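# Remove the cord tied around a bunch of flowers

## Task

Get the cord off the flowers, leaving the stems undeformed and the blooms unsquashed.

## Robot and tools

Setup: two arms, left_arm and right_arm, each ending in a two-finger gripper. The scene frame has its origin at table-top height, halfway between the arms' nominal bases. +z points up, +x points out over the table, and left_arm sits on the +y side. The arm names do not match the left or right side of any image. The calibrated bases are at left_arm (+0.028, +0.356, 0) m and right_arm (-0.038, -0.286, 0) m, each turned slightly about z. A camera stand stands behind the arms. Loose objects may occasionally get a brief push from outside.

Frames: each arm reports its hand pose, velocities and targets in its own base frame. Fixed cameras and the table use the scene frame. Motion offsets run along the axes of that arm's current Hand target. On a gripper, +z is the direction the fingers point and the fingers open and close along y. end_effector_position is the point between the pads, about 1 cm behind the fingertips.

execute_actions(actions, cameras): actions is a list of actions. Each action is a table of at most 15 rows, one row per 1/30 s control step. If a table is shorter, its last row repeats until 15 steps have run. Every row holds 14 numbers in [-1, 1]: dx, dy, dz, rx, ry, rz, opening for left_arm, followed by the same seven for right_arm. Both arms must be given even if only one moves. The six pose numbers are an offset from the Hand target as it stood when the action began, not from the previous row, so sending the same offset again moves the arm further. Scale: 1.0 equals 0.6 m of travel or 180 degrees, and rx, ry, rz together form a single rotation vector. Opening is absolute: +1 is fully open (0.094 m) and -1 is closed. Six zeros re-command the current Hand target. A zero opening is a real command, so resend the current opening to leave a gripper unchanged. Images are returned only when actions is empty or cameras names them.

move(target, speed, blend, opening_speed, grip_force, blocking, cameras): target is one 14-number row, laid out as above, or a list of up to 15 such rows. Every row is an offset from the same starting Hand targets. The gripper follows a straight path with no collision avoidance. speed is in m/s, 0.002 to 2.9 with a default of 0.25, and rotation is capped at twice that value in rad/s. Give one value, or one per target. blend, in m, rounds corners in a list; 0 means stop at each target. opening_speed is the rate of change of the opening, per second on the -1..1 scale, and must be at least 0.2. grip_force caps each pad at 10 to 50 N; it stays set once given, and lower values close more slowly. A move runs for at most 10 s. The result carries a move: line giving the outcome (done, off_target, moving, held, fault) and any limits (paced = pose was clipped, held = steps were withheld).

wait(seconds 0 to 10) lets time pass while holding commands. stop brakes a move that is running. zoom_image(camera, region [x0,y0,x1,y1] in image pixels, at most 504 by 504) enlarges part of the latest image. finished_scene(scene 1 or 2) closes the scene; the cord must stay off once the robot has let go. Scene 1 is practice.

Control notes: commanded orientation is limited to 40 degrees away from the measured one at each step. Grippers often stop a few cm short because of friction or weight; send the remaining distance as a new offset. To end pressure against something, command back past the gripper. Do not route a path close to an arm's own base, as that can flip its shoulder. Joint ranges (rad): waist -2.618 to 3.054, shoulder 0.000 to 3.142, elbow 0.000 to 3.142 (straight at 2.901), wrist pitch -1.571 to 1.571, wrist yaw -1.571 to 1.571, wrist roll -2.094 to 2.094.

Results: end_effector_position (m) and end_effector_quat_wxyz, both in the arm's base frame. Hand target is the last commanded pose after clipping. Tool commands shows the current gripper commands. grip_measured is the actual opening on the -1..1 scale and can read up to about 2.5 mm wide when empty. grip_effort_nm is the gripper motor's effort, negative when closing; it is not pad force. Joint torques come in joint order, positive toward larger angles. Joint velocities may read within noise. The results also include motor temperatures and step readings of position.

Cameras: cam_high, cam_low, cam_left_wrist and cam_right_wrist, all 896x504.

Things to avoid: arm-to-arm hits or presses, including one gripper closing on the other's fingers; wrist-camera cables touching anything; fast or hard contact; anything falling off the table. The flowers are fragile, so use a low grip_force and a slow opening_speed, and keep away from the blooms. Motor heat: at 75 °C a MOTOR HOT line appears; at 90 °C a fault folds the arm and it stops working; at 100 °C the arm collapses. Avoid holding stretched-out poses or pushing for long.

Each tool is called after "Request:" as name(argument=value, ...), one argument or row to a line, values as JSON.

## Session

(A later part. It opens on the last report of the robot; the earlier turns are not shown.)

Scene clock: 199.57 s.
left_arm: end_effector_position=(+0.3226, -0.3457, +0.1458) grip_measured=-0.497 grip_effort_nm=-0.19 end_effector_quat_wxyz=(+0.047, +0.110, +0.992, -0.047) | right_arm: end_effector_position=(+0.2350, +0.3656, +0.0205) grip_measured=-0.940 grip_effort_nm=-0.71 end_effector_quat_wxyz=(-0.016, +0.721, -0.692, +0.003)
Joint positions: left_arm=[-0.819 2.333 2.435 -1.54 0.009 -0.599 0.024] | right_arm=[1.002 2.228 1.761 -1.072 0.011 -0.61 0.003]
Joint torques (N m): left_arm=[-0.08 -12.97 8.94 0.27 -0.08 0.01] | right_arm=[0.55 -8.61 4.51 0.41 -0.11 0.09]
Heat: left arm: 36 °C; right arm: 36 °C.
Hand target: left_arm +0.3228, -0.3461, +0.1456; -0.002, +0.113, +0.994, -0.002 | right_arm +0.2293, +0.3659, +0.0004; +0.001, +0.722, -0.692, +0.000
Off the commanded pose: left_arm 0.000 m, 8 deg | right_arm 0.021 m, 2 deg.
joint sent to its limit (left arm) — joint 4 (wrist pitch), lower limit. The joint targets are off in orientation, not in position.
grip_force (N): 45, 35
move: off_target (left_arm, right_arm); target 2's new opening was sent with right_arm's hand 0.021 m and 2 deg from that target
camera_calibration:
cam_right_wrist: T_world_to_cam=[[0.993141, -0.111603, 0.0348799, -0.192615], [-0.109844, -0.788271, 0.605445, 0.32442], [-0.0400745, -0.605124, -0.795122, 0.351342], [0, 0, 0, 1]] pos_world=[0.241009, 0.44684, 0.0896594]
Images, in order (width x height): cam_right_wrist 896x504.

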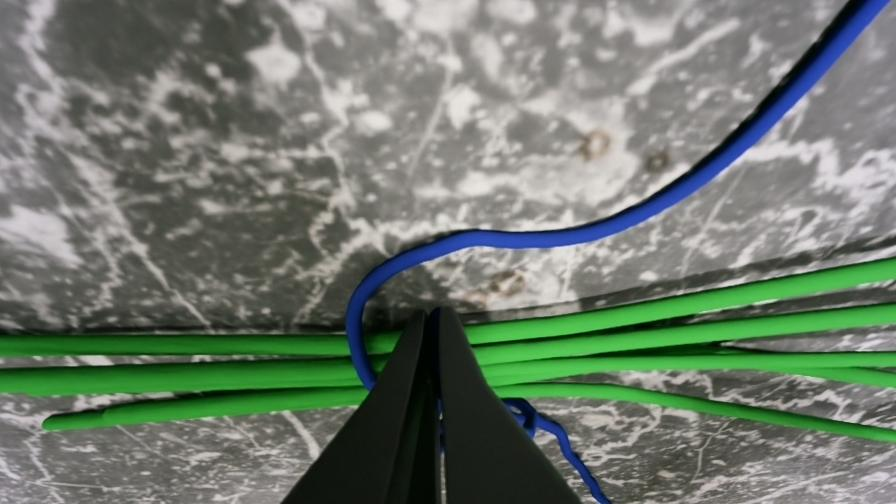

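Request:
move(
  target=[
    [0, 0, 0, 0, 0, 0, -0.5, 0, 0, -0.036, 0, 0, 0, -1],
    [0, 0, 0, 0, 0, 0, -0.5, -0.0333, -0.0014, -0.036, 0, 0, 0, -1],
    [0, 0, 0, 0, 0, 0, -0.5, -0.0589, 0.1643, -0.036, 0, 0, 0, -1],
  ],
  speed=0.08,
  blend=[0.005, 0.008, 0],
  cameras=["cam_right_wrist", "cam_left_wrist"],
)

Scene clock: 205.33 s.
left_arm: end_effector_position=(+0.3226, -0.3457, +0.1458) grip_measured=-0.497 grip_effort_nm=-0.19 end_effector_quat_wxyz=(+0.047, +0.110, +0.992, -0.047) | right_arm: end_effector_position=(+0.1369, +0.3925, +0.0154) grip_measured=-0.942 grip_effort_nm=-0.76 end_effector_quat_wxyz=(+0.011, +0.721, -0.692, +0.018)
Joint positions: left_arm=[-0.819 2.333 2.435 -1.54 0.009 -0.599 0.024] | right_arm=[1.243 2.224 1.733 -1.115 0.024 -0.368 0.003]
Joint torques (N m): left_arm=[-0.1 -13.01 8.95 0.28 -0.06 0.01] | right_arm=[0.96 -13.63 3.66 0.32 -0.25 0.1]
Heat: left arm: 36 °C; right arm: 36 °C.
Hand target: left_arm +0.3228, -0.3461, +0.1456; -0.002, +0.113, +0.994, -0.002 | right_arm +0.1293, +0.3970, +0.0220; +0.000, +0.722, -0.692, +0.000
Off the commanded pose: left_arm 0.000 m, 8 deg | right_arm 0.011 m, 2 deg.
joint sent to its limit (left arm) — joint 4 (wrist pitch), lower limit. The joint targets are off in orientation, not in position.
grip_force (N): 45, 35
move: off_target (left_arm, right_arm)
camera_calibration:
cam_left_wrist: T_world_to_cam=[[-0.341451, -0.931868, 0.12261, -0.233482], [-0.77525, 0.352985, 0.523822, 0.318842], [-0.531413, 0.0838062, -0.842957, 0.425944], [0, 0, 0, 1]] pos_world=[0.393811, -0.365817, 0.220664]
cam_right_wrist: T_world_to_cam=[[0.993472, -0.110917, 0.0266464, -0.0920841], [-0.101216, -0.749385, 0.654353, 0.320732], [-0.0526104, -0.652779, -0.75572, 0.379461], [0, 0, 0, 1]] pos_world=[0.14391, 0.477842, 0.0793477]
Images, in order (width x height): cam_left_wrist 896x504, cam_right_wrist 896x504.

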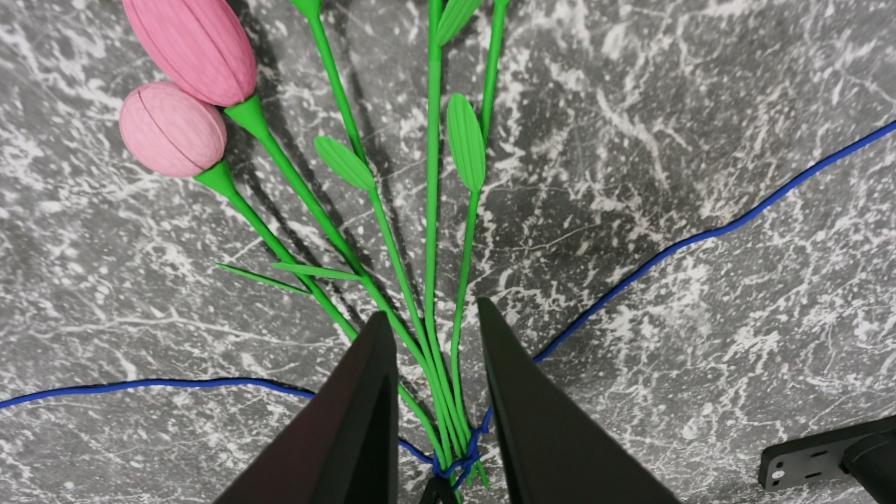

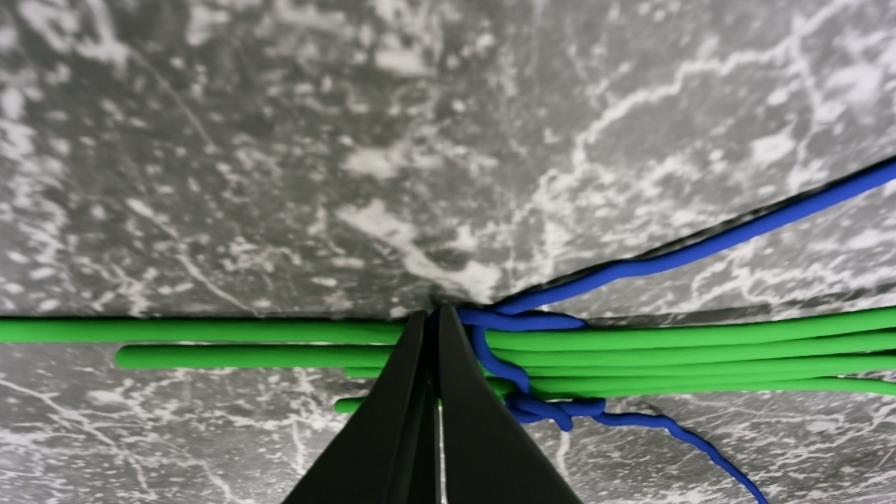

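Request:
move(
  target=[0, 0, 0, 0, 0, 0, -0.5, -0.0282, 0.1823, -0.0067, 0, 0, 0, -1],
  speed=0.1,
  cameras=["cam_right_wrist", "cam_high"],
)

Scene clock: 209.27 s.
left_arm: end_effector_position=(+0.3226, -0.3457, +0.1458) grip_measured=-0.497 grip_effort_nm=-0.20 end_effector_quat_wxyz=(+0.047, +0.110, +0.992, -0.047) | right_arm: end_effector_position=(+0.0248, +0.4043, +0.0154) grip_measured=-0.942 grip_effort_nm=-0.76 end_effector_quat_wxyz=(+0.011, +0.723, -0.690, +0.024)
Joint positions: left_arm=[-0.819 2.333 2.435 -1.54 0.009 -0.599 0.024] | right_arm=[1.517 2.194 1.684 -1.109 0.022 -0.1 0.003]
Joint torques (N m): left_arm=[-0.08 -12.96 8.95 0.27 -0.07 0.02] | right_arm=[0.17 -14.05 4.21 0.23 -0.27 0.06]
Heat: left arm: 36 °C; right arm: 37 °C.
Hand target: left_arm +0.3228, -0.3461, +0.1456; -0.002, +0.113, +0.994, -0.002 | right_arm +0.0193, +0.4092, +0.0259; +0.000, +0.722, -0.692, +0.000
Off the commanded pose: left_arm 0.000 m, 8 deg | right_arm 0.013 m, 3 deg.
joint sent to its limit (left arm) — joint 4 (wrist pitch), lower limit. The joint targets are off in orientation, not in position.
grip_force (N): 45, 35
move: off_target (left_arm, right_arm)
camera_calibration:
cam_right_wrist: T_world_to_cam=[[0.993914, -0.104347, 0.0353023, 0.0177432], [-0.101619, -0.744806, 0.659498, 0.316257], [-0.0425235, -0.659072, -0.750877, 0.383489], [0, 0, 0, 1]] pos_world=[0.0308098, 0.490149, 0.0787561]
Images, in order (width x height): cam_high 896x504, cam_right_wrist 896x504.

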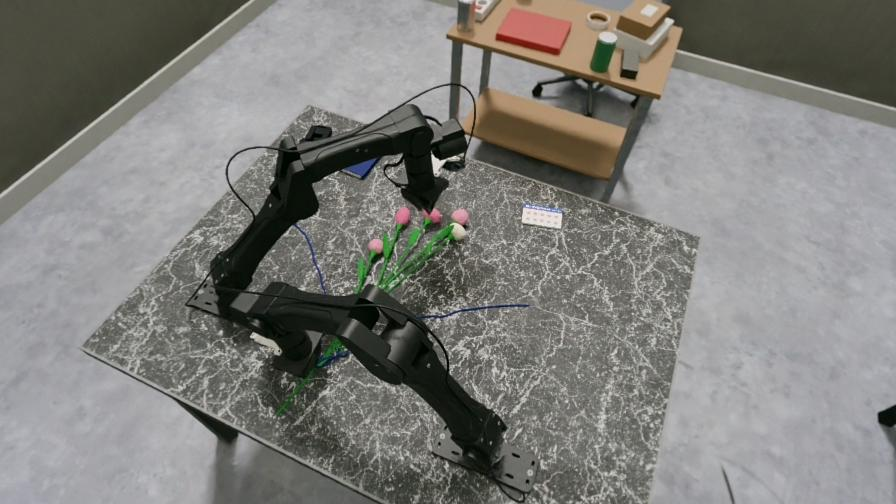

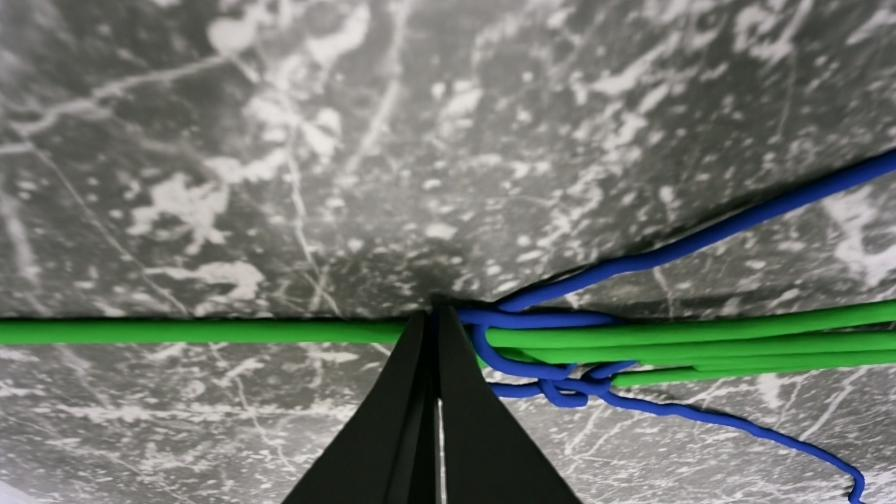

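Request:
zoom_image(
  camera="cam_right_wrist",
  region=[400, 270, 680, 430],
)

Request:
zoom_image(
  camera="cam_high",
  region=[230, 190, 490, 430],
)

Scaled by 1.800 from the camera's 896x504 image, which has a finer 1280x720 frame.

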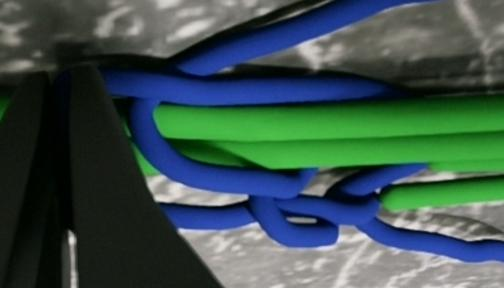

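Scaled by 1.938 from the camera's 896x504 image, which has a finer 1280x720 frame.

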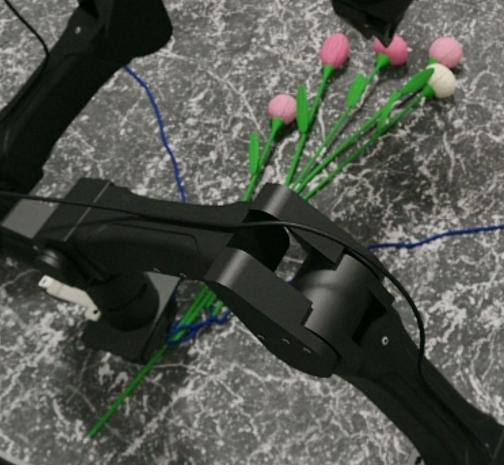

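Request:
execute_actions(
  actions=[],
)

Scene clock: 225.37 s.
left_arm: end_effector_position=(+0.3226, -0.3457, +0.1458) grip_measured=-0.497 grip_effort_nm=-0.19 end_effector_quat_wxyz=(+0.047, +0.110, +0.992, -0.047) | right_arm: end_effector_position=(+0.0248, +0.4043, +0.0154) grip_measured=-0.942 grip_effort_nm=-0.76 end_effector_quat_wxyz=(+0.011, +0.723, -0.690, +0.024)
Joint positions: left_arm=[-0.819 2.333 2.435 -1.54 0.009 -0.599 0.024] | right_arm=[1.517 2.194 1.684 -1.109 0.022 -0.1 0.003]
Joint velocities: within noise
Joint torques (N m): left_arm=[-0.06 -12.98 8.95 0.27 -0.07 0.02] | right_arm=[0.39 -13.97 4.27 0.32 -0.23 0.09]
Motor temperatures (°C): left_arm=[30 37 36 29 29 27 27] | right_arm=[27 37 35 28 26 29 30]
Heat: left arm: 37 °C; right arm: 37 °C.
Hand target: left_arm +0.3228, -0.3461, +0.1456; -0.002, +0.113, +0.994, -0.002 | right_arm +0.0193, +0.4092, +0.0259; +0.000, +0.722, -0.692, +0.000
Tool commands: left_gripper/opening=-0.5 right_gripper/opening=-1.0
Off the commanded pose: left_arm 0.000 m, 8 deg | right_arm 0.013 m, 3 deg.
grip_force (N): 45, 35
camera_calibration:
cam_left_wrist: T_world_to_cam=[[-0.341451, -0.931868, 0.12261, -0.233482], [-0.77525, 0.352985, 0.523822, 0.318842], [-0.531413, 0.0838062, -0.842957, 0.425944], [0, 0, 0, 1]] pos_world=[0.393811, -0.365817, 0.220664]
cam_right_wrist: T_world_to_cam=[[0.993871, -0.104767, 0.0352713, 0.0179524], [-0.101913, -0.744763, 0.659501, 0.316245], [-0.0428251, -0.659054, -0.750876, 0.383489], [0, 0, 0, 1]] pos_world=[0.0308098, 0.490148, 0.078756]

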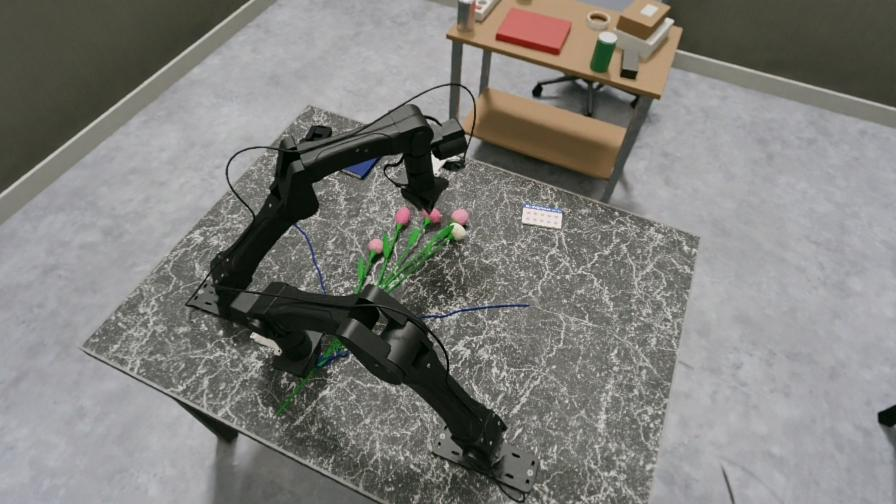

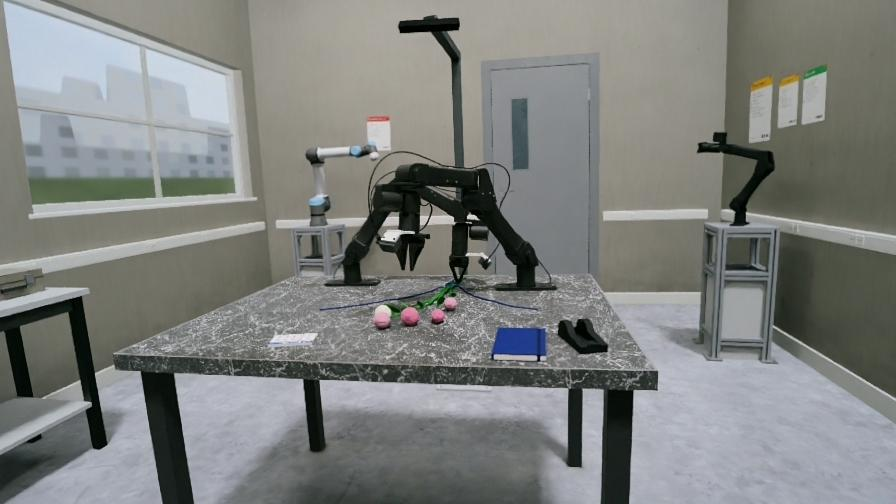

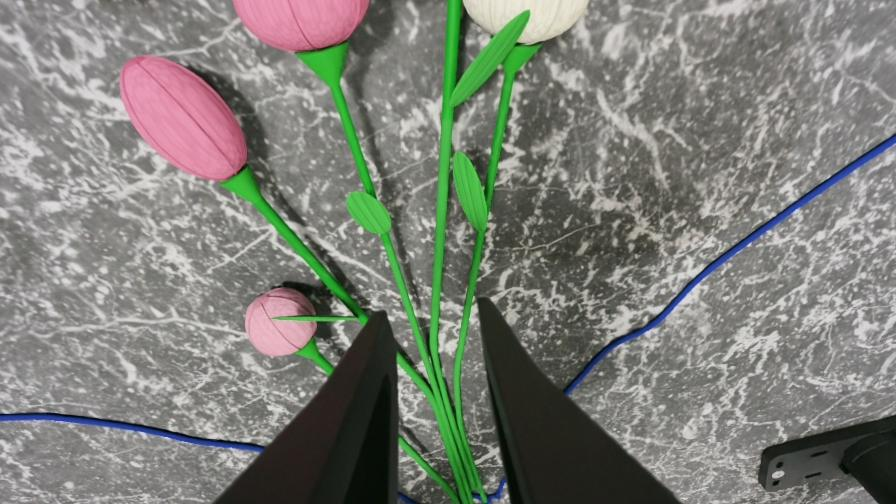

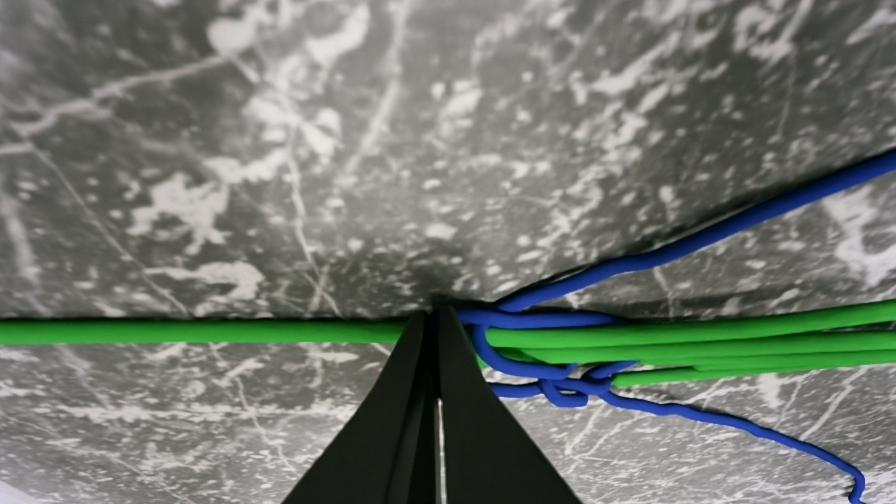

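Request:
zoom_image(
  camera="cam_right_wrist",
  region=[380, 250, 760, 450],
)

Request:
zoom_image(
  camera="cam_left_wrist",
  region=[300, 350, 620, 504],
)

Scaled by 1.326 from the camera's 896x504 image, which has a finer 1280x720 frame.

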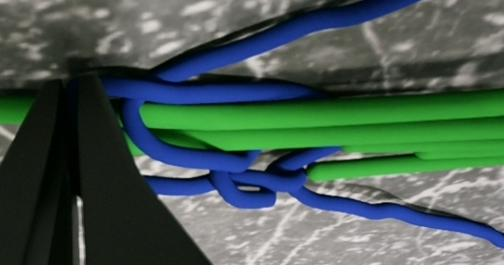

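Scaled by 1.575 from the camera's 896x504 image, which has a finer 1280x720 frame.

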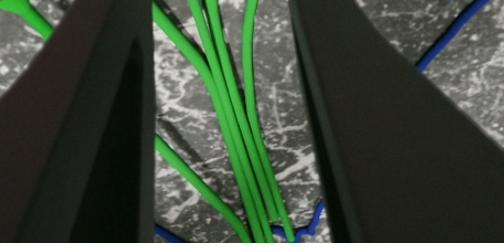

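Request:
zoom_image(
  camera="cam_left_wrist",
  region=[220, 240, 480, 400],
)

Request:
zoom_image(
  camera="cam_high",
  region=[330, 190, 490, 310],
)

Request:
zoom_image(
  camera="cam_low",
  region=[360, 260, 500, 340],
)

Scaled by 1.938 from the camera's 896x504 image, which has a finer 1280x720 frame.

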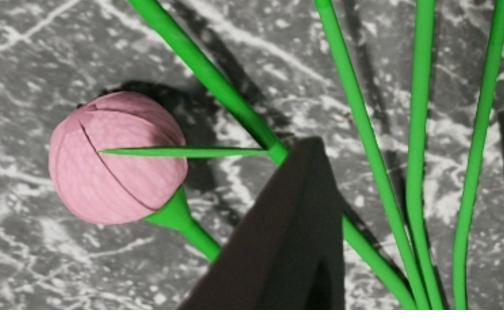

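Scaled by 3.150 from the camera's 896x504 image, which has a finer 1280x720 frame.

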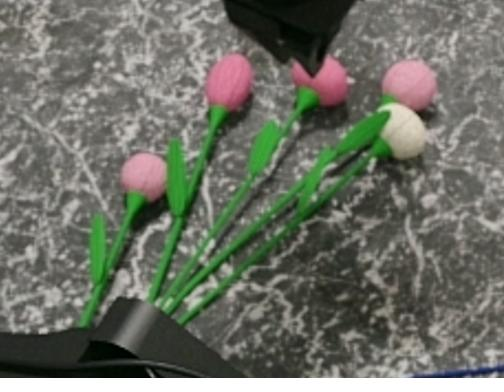

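Scaled by 3.600 from the camera's 896x504 image, which has a finer 1280x720 frame.

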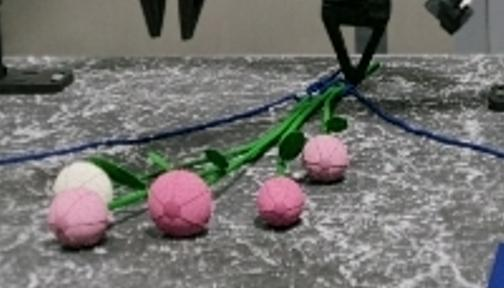

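Request:
move(
  target=[0.3598, 0.071, 0.0927, 0, 0, -0.1056, -0.5, 0, 0, -0.0167, 0, 0, 0, -1],
  speed=0.3,
  cameras=["all"],
)

Scene clock: 254.87 s.
left_arm: end_effector_position=(+0.1223, -0.2577, +0.0898) grip_measured=-0.497 grip_effort_nm=-0.19 end_effector_quat_wxyz=(-0.011, -0.052, +0.999, +0.004) | right_arm: end_effector_position=(+0.0248, +0.4045, +0.0163) grip_measured=-0.942 grip_effort_nm=-0.76 end_effector_quat_wxyz=(+0.010, +0.723, -0.690, +0.023)
Joint positions: left_arm=[-1.121 1.649 1.243 -1.181 0.017 -1.224 0.024] | right_arm=[1.517 2.192 1.684 -1.109 0.022 -0.1 0.003]
Joint torques (N m): left_arm=[-0.42 -9.84 4.72 0.33 -0.15 -0.1] | right_arm=[0.5 -14.63 5.71 0.07 -0.18 0.09]
Heat: left arm: 38 °C; right arm: 38 °C.
Hand target: left_arm +0.1219, -0.2561, +0.0906; -0.003, -0.052, +0.999, -0.002 | right_arm +0.0194, +0.4092, +0.0359; +0.000, +0.722, -0.692, +0.000
Off the commanded pose: left_arm 0.002 m, 1 deg | right_arm 0.021 m, 3 deg.
grip_force (N): 45, 35
move: off_target (right_arm)
camera_calibration:
cam_left_wrist: T_world_to_cam=[[-0.0160665, -0.998732, 0.0477173, -0.26327], [-0.769109, 0.0428397, 0.637681, 0.0709093], [-0.638916, -0.0264545, -0.768822, 0.243033], [0, 0, 0, 1]] pos_world=[0.205585, -0.259545, 0.154194]
cam_right_wrist: T_world_to_cam=[[0.993865, -0.10486, 0.0351765, 0.0179775], [-0.102017, -0.746255, 0.657797, 0.316464], [-0.0427258, -0.657349, -0.752374, 0.383662], [0, 0, 0, 1]] pos_world=[0.0308098, 0.490248, 0.079856]

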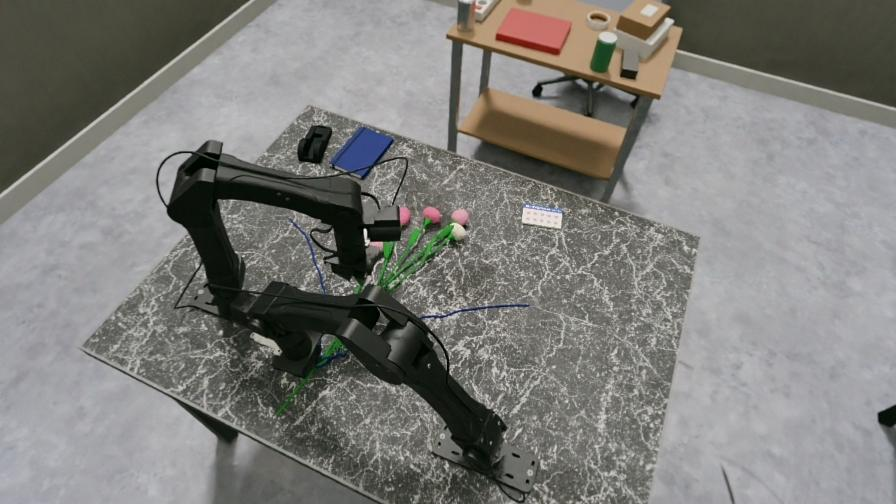

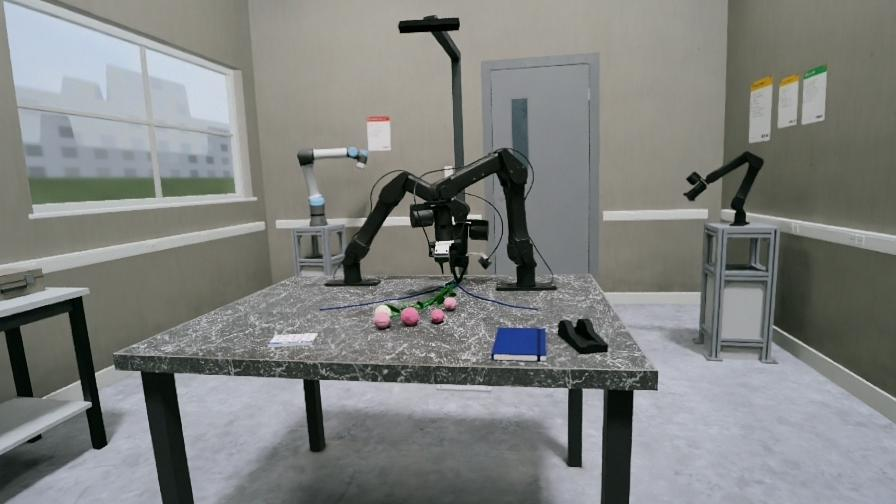

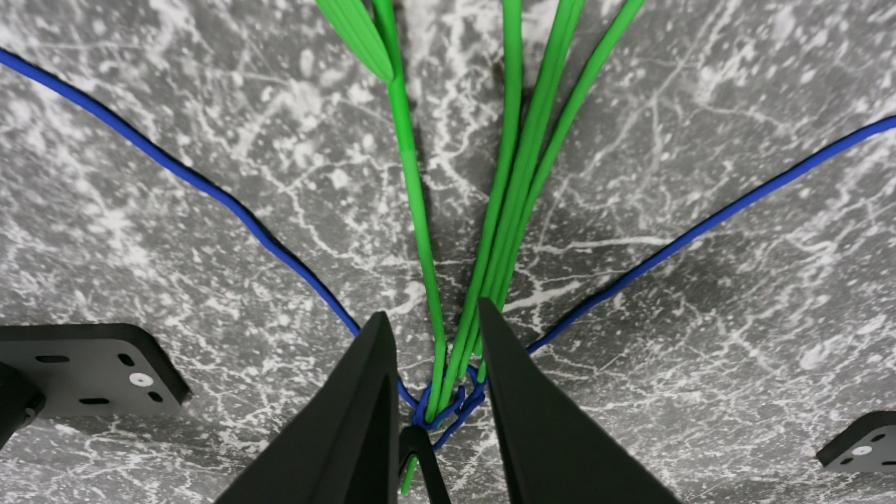

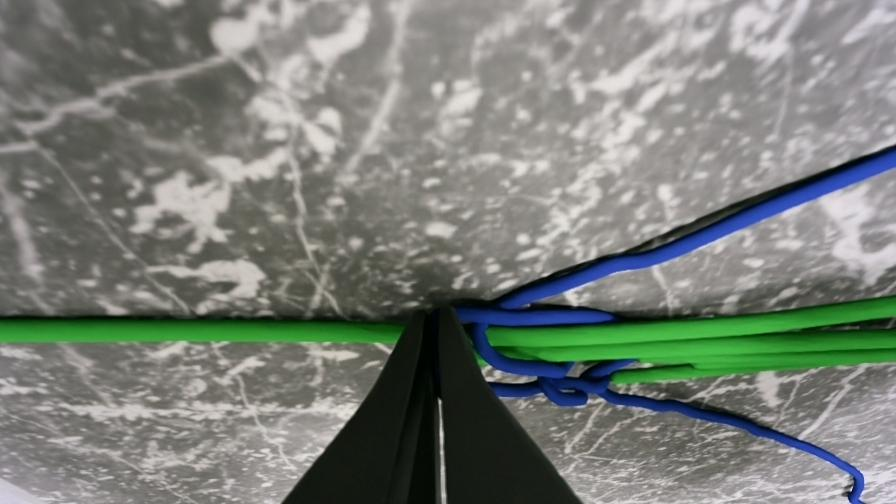

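Request:
zoom_image(
  camera="cam_left_wrist",
  region=[380, 320, 560, 504],
)

Scaled by 2.739 from the camera's 896x504 image, which has a finer 1280x720 frame.

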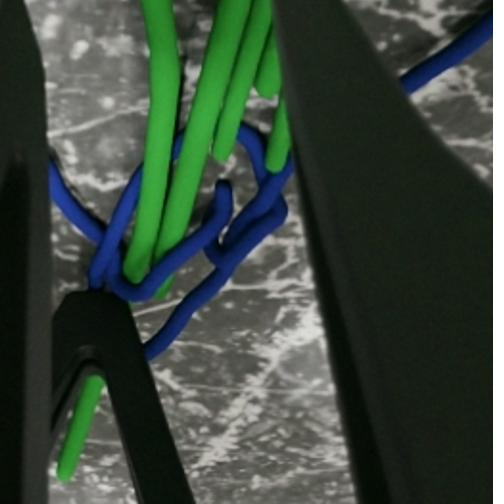

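Request:
move(
  target=[0, 0.0068, 0.1377, 0, 0, 0, -0.55, 0, 0, 0, 0, 0, 0, -1],
  speed=0.12,
  cameras=["cam_left_wrist"],
)

Scene clock: 268.27 s.
left_arm: end_effector_position=(+0.1215, -0.2562, +0.0157) grip_measured=-0.547 grip_effort_nm=-0.19 end_effector_quat_wxyz=(-0.004, -0.052, +0.999, -0.011) | right_arm: end_effector_position=(+0.0248, +0.4045, +0.0163) grip_measured=-0.942 grip_effort_nm=-0.76 end_effector_quat_wxyz=(+0.010, +0.723, -0.690, +0.023)
Joint positions: left_arm=[-1.121 1.702 0.992 -0.843 0.017 -1.225 0.021] | right_arm=[1.517 2.192 1.684 -1.109 0.022 -0.1 0.003]
Joint torques (N m): left_arm=[-0.17 -6.48 4.66 0.4 -0.16 -0.07] | right_arm=[0.25 -14.52 5.97 -0.01 -0.23 0.11]
Motor temperatures (°C): left_arm=[30 37 36 29 29 27 27] | right_arm=[27 44 35 28 26 29 31]
Heat: left arm: 37 °C; right arm: 44 °C.
Hand target: left_arm +0.1210, -0.2523, +0.0079; -0.003, -0.053, +0.999, -0.002 | right_arm +0.0194, +0.4092, +0.0359; +0.000, +0.722, -0.692, +0.000
Off the commanded pose: left_arm 0.009 m, 1 deg | right_arm 0.021 m, 3 deg.
grip_force (N): 45, 35
move: off_target (right_arm)
camera_calibration:
cam_left_wrist: T_world_to_cam=[[-0.0162569, -0.996875, 0.0773011, -0.258142], [-0.778274, 0.061152, 0.624941, 0.123541], [-0.627715, -0.0500018, -0.776836, 0.178339], [0, 0, 0, 1]] pos_world=[0.203898, -0.255973, 0.0812888]
Images, in order (width x height): cam_left_wrist 896x504.

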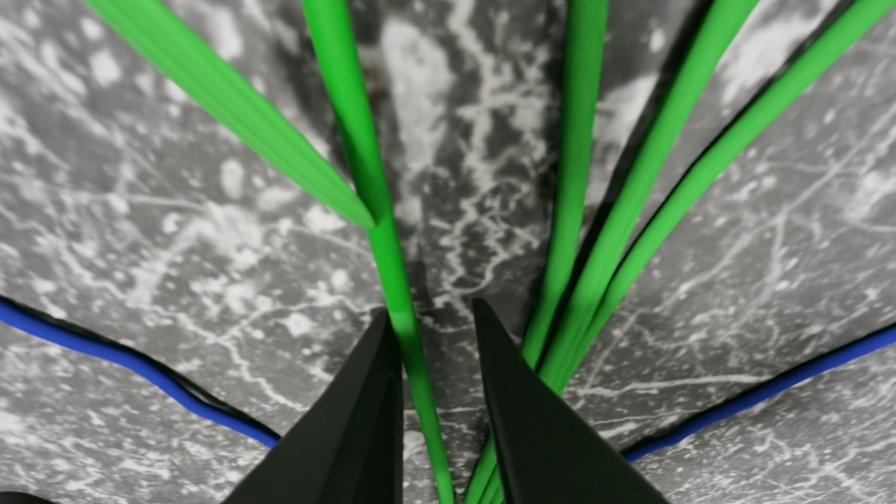

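Request:
move(
  target=[-0.001, 0.0105, 0.0067, 0, 0, 0, -0.55, 0, 0, 0, 0, 0, 0, -1],
  speed=0.06,
  cameras=["cam_left_wrist"],
)

Scene clock: 273.20 s.
left_arm: end_effector_position=(+0.1194, -0.2518, +0.0108) grip_measured=-0.547 grip_effort_nm=-0.19 end_effector_quat_wxyz=(-0.006, -0.051, +0.999, -0.007) | right_arm: end_effector_position=(+0.0248, +0.4045, +0.0163) grip_measured=-0.942 grip_effort_nm=-0.76 end_effector_quat_wxyz=(+0.010, +0.723, -0.690, +0.023)
Joint positions: left_arm=[-1.121 1.702 0.97 -0.831 0.017 -1.224 0.021] | right_arm=[1.517 2.192 1.684 -1.109 0.022 -0.1 0.003]
Joint torques (N m): left_arm=[0.47 -7.43 3.64 0.45 -0.16 0] | right_arm=[0.44 -14.43 5.82 0.01 -0.22 0.09]
Heat: left arm: 37 °C; right arm: 45 °C.
Hand target: left_arm +0.1209, -0.2460, +0.0039; -0.003, -0.052, +0.999, -0.002 | right_arm +0.0194, +0.4092, +0.0359; +0.000, +0.722, -0.692, +0.000
Off the commanded pose: left_arm 0.009 m, 1 deg | right_arm 0.021 m, 3 deg.
grip_force (N): 45, 35
move: off_target (right_arm)
camera_calibration:
cam_left_wrist: T_world_to_cam=[[-0.0175008, -0.99745, 0.0691918, -0.25345], [-0.775692, 0.0572091, 0.628513, 0.123299], [-0.630869, -0.0426721, -0.774715, 0.175611], [0, 0, 0, 1]] pos_world=[0.201994, -0.252363, 0.0760902]
Images, in order (width x height): cam_left_wrist 896x504.

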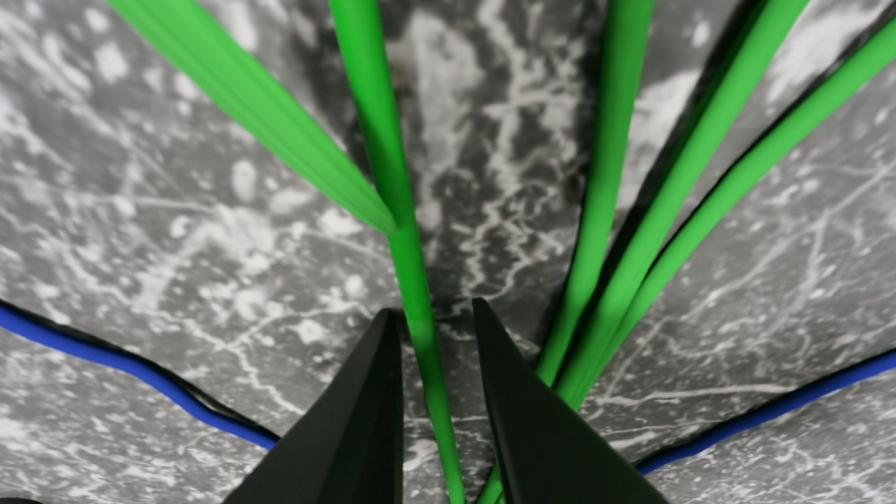

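Request:
move(
  target=[0, 0.005, 0, 0, 0, 0, -0.94, 0, 0, 0, 0, 0, 0, -1],
  speed=0.03,
  grip_force=[12, 35],
  cameras=["cam_left_wrist"],
)

Scene clock: 278.63 s.
left_arm: end_effector_position=(+0.1205, -0.2529, +0.0106) grip_measured=-0.859 grip_effort_nm=-0.37 end_effector_quat_wxyz=(-0.004, -0.049, +0.999, -0.012) | right_arm: end_effector_position=(+0.0234, +0.4046, +0.0163) grip_measured=-0.942 grip_effort_nm=-0.76 end_effector_quat_wxyz=(+0.013, +0.723, -0.690, +0.020)
Joint positions: left_arm=[-1.118 1.697 0.963 -0.818 0.018 -1.218 0.007] | right_arm=[1.517 2.192 1.684 -1.109 0.014 -0.1 0.003]
Joint torques (N m): left_arm=[0.61 -7.86 3.12 0.35 -0.16 -0.01] | right_arm=[0.17 -14.67 5.72 -0.01 -0.13 0.04]
Heat: left arm: 37 °C; right arm: 46 °C.
Hand target: left_arm +0.1206, -0.2430, +0.0039; -0.003, -0.052, +0.999, -0.002 | right_arm +0.0193, +0.4092, +0.0359; +0.000, +0.722, -0.692, +0.000
Off the commanded pose: left_arm 0.012 m, 1 deg | right_arm 0.021 m, 3 deg.
grip_force (N): 12, 35
move: off_target (left_arm, right_arm)
camera_calibration:
cam_left_wrist: T_world_to_cam=[[-0.0216399, -0.99658, 0.0797452, -0.25389], [-0.778226, 0.0668635, 0.624415, 0.127168], [-0.627612, -0.0485475, -0.777012, 0.174191], [0, 0, 0, 1]] pos_world=[0.202796, -0.253068, 0.0761894]
Images, in order (width x height): cam_left_wrist 896x504.

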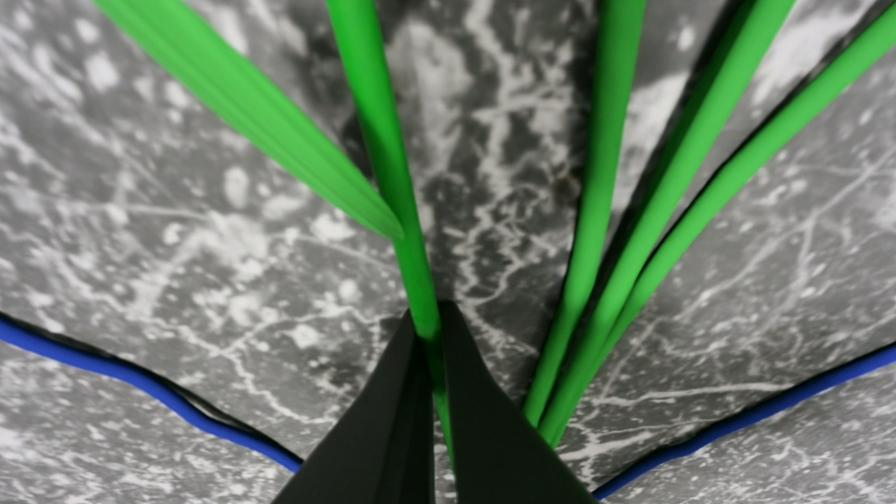

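Request:
move(
  target=[0, 0, 0, 0, 0, 0, -0.94, -0.0037, 0.15, 0.006, 0, 0, 0, -1],
  speed=0.12,
  cameras=["all"],
)

Scene clock: 286.70 s.
left_arm: end_effector_position=(+0.1205, -0.2529, +0.0106) grip_measured=-0.859 grip_effort_nm=-0.37 end_effector_quat_wxyz=(-0.004, -0.049, +0.999, -0.012) | right_arm: end_effector_position=(-0.0678, +0.3996, +0.0163) grip_measured=-0.942 grip_effort_nm=-0.76 end_effector_quat_wxyz=(+0.010, +0.725, -0.689, +0.021)
Joint positions: left_arm=[-1.118 1.697 0.963 -0.818 0.018 -1.218 0.007] | right_arm=[1.74 2.192 1.684 -1.109 0.009 0.119 0.003]
Joint torques (N m): left_arm=[0.55 -7.84 3.14 0.36 -0.16 -0.02] | right_arm=[-0.06 -13.19 7.05 0.02 -0.1 0.03]
Heat: left arm: 37 °C; right arm: 47 °C.
Hand target: left_arm +0.1206, -0.2430, +0.0039; -0.003, -0.052, +0.999, -0.002 | right_arm -0.0707, +0.4075, +0.0323; +0.000, +0.722, -0.692, +0.000
Off the commanded pose: left_arm 0.012 m, 1 deg | right_arm 0.018 m, 3 deg.
grip_force (N): 12, 35
move: off_target (left_arm, right_arm)
camera_calibration:
cam_left_wrist: T_world_to_cam=[[-0.0216399, -0.99658, 0.0797452, -0.25389], [-0.778226, 0.0668635, 0.624415, 0.127168], [-0.627612, -0.0485475, -0.777012, 0.174191], [0, 0, 0, 1]] pos_world=[0.202796, -0.253068, 0.0761894]
cam_right_wrist: T_world_to_cam=[[0.994444, -0.100351, 0.0317871, 0.107687], [-0.0965268, -0.74886, 0.65566, 0.30485], [-0.0419922, -0.655086, -0.754386, 0.375609], [0, 0, 0, 1]] pos_world=[-0.0618898, 0.485153, 0.0800528]

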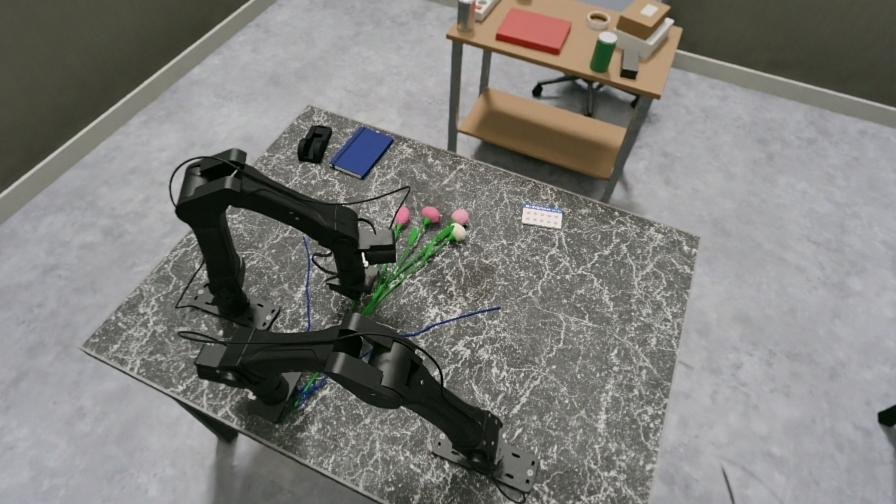

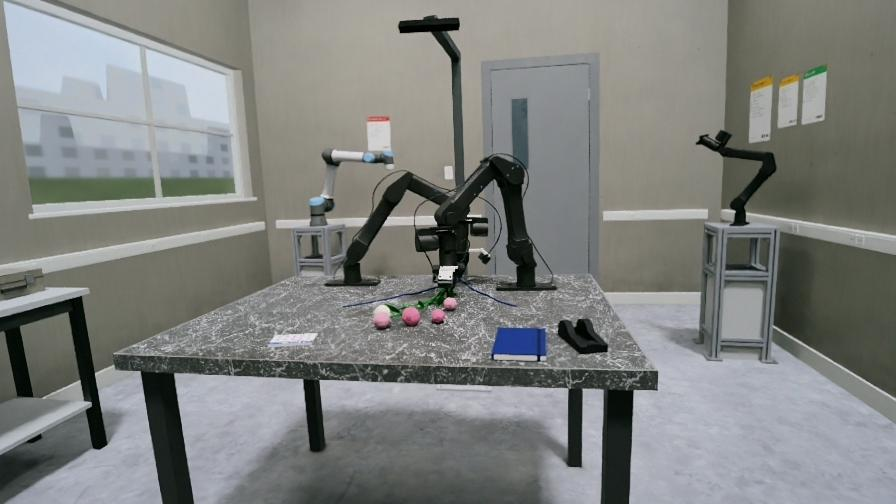

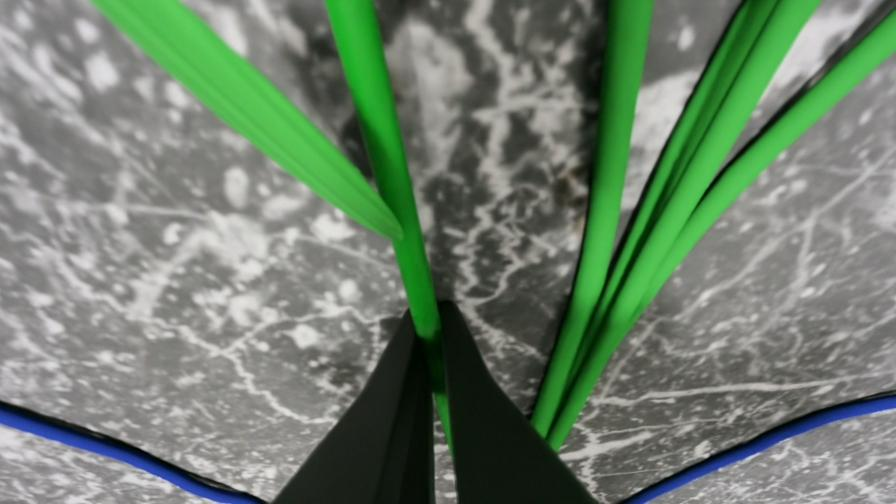

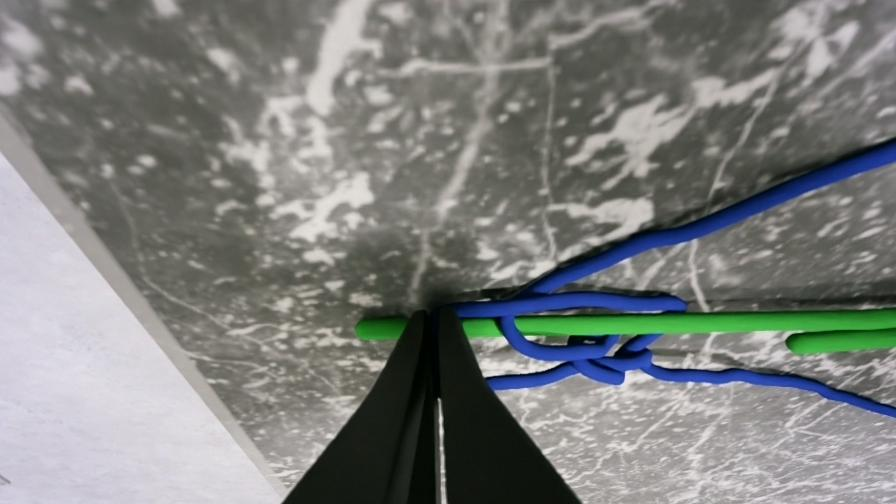

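Request:
move(
  target=[-0.0705, 0.001, -0.0302, 0, 0, 0, -0.94, 0, 0.07, 0, 0, 0, 0, -1],
  speed=0.08,
  cameras=["all"],
)

Scene clock: 298.13 s.
left_arm: end_effector_position=(+0.1586, -0.2385, +0.0215) grip_measured=-0.859 grip_effort_nm=-0.37 end_effector_quat_wxyz=(-0.005, -0.053, +0.998, -0.012) | right_arm: end_effector_position=(-0.1096, +0.4023, +0.0263) grip_measured=-0.942 grip_effort_nm=-0.76 end_effector_quat_wxyz=(+0.000, +0.724, -0.690, +0.006)
Joint positions: left_arm=[-0.974 1.704 1.02 -0.872 0.021 -1.081 0.007] | right_arm=[1.837 2.192 1.726 -1.114 0.006 0.219 0.003]
Joint torques (N m): left_arm=[0.31 -6.31 8.47 0.09 -0.21 0.03] | right_arm=[0.12 -10.96 7.92 -0.03 -0.06 0.08]
Heat: left arm: 37 °C; right arm: 47 °C.
Hand target: left_arm +0.1627, -0.2379, +0.0217; -0.003, -0.053, +0.999, -0.002 | right_arm -0.1125, +0.4057, +0.0324; +0.000, +0.722, -0.692, +0.000
Off the commanded pose: left_arm 0.004 m, 1 deg | right_arm 0.008 m, 1 deg.
grip_force (N): 12, 35
move: done
camera_calibration:
cam_left_wrist: T_world_to_cam=[[-0.0134614, -0.996822, 0.0785158, -0.240898], [-0.7772, 0.0598349, 0.626403, 0.147197], [-0.62911, -0.0525902, -0.775535, 0.206544], [0, 0, 0, 1]] pos_world=[0.241098, -0.238077, 0.086892]
cam_right_wrist: T_world_to_cam=[[0.994337, -0.104342, 0.0201723, 0.151182], [-0.0937419, -0.771714, 0.629023, 0.306446], [-0.0500663, -0.627352, -0.777125, 0.371696], [0, 0, 0, 1]] pos_world=[-0.10299, 0.485448, 0.0930429]

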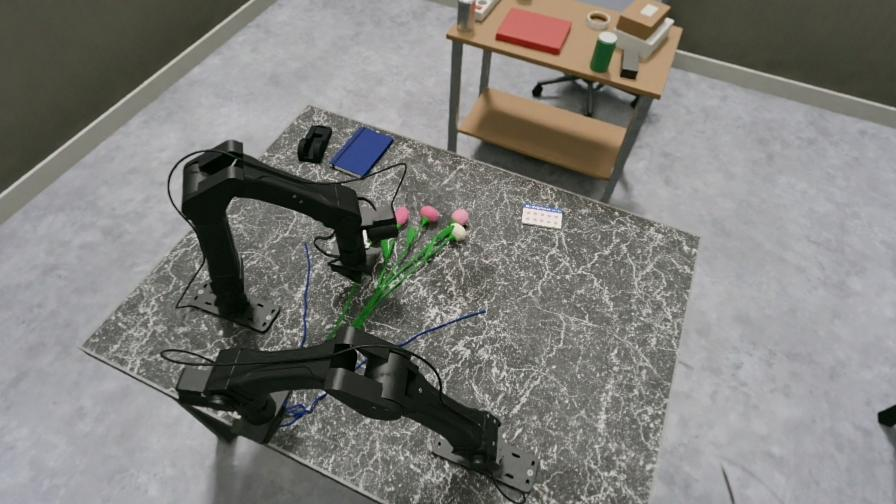

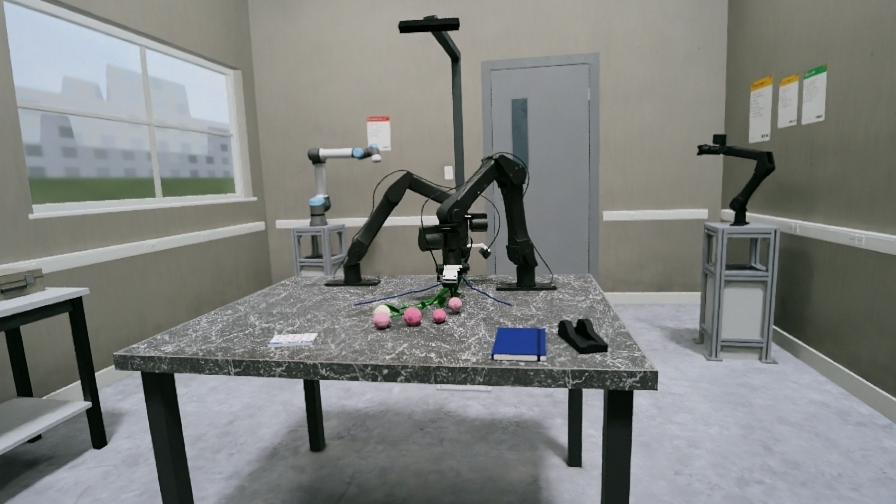

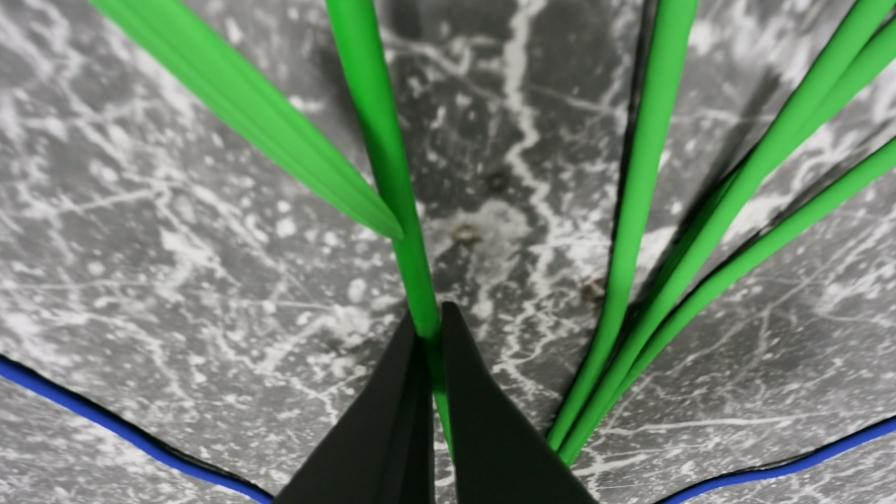

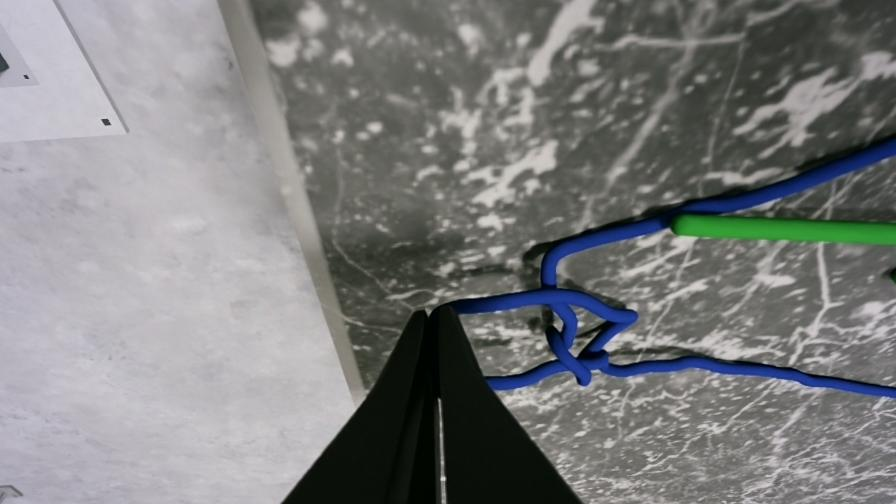

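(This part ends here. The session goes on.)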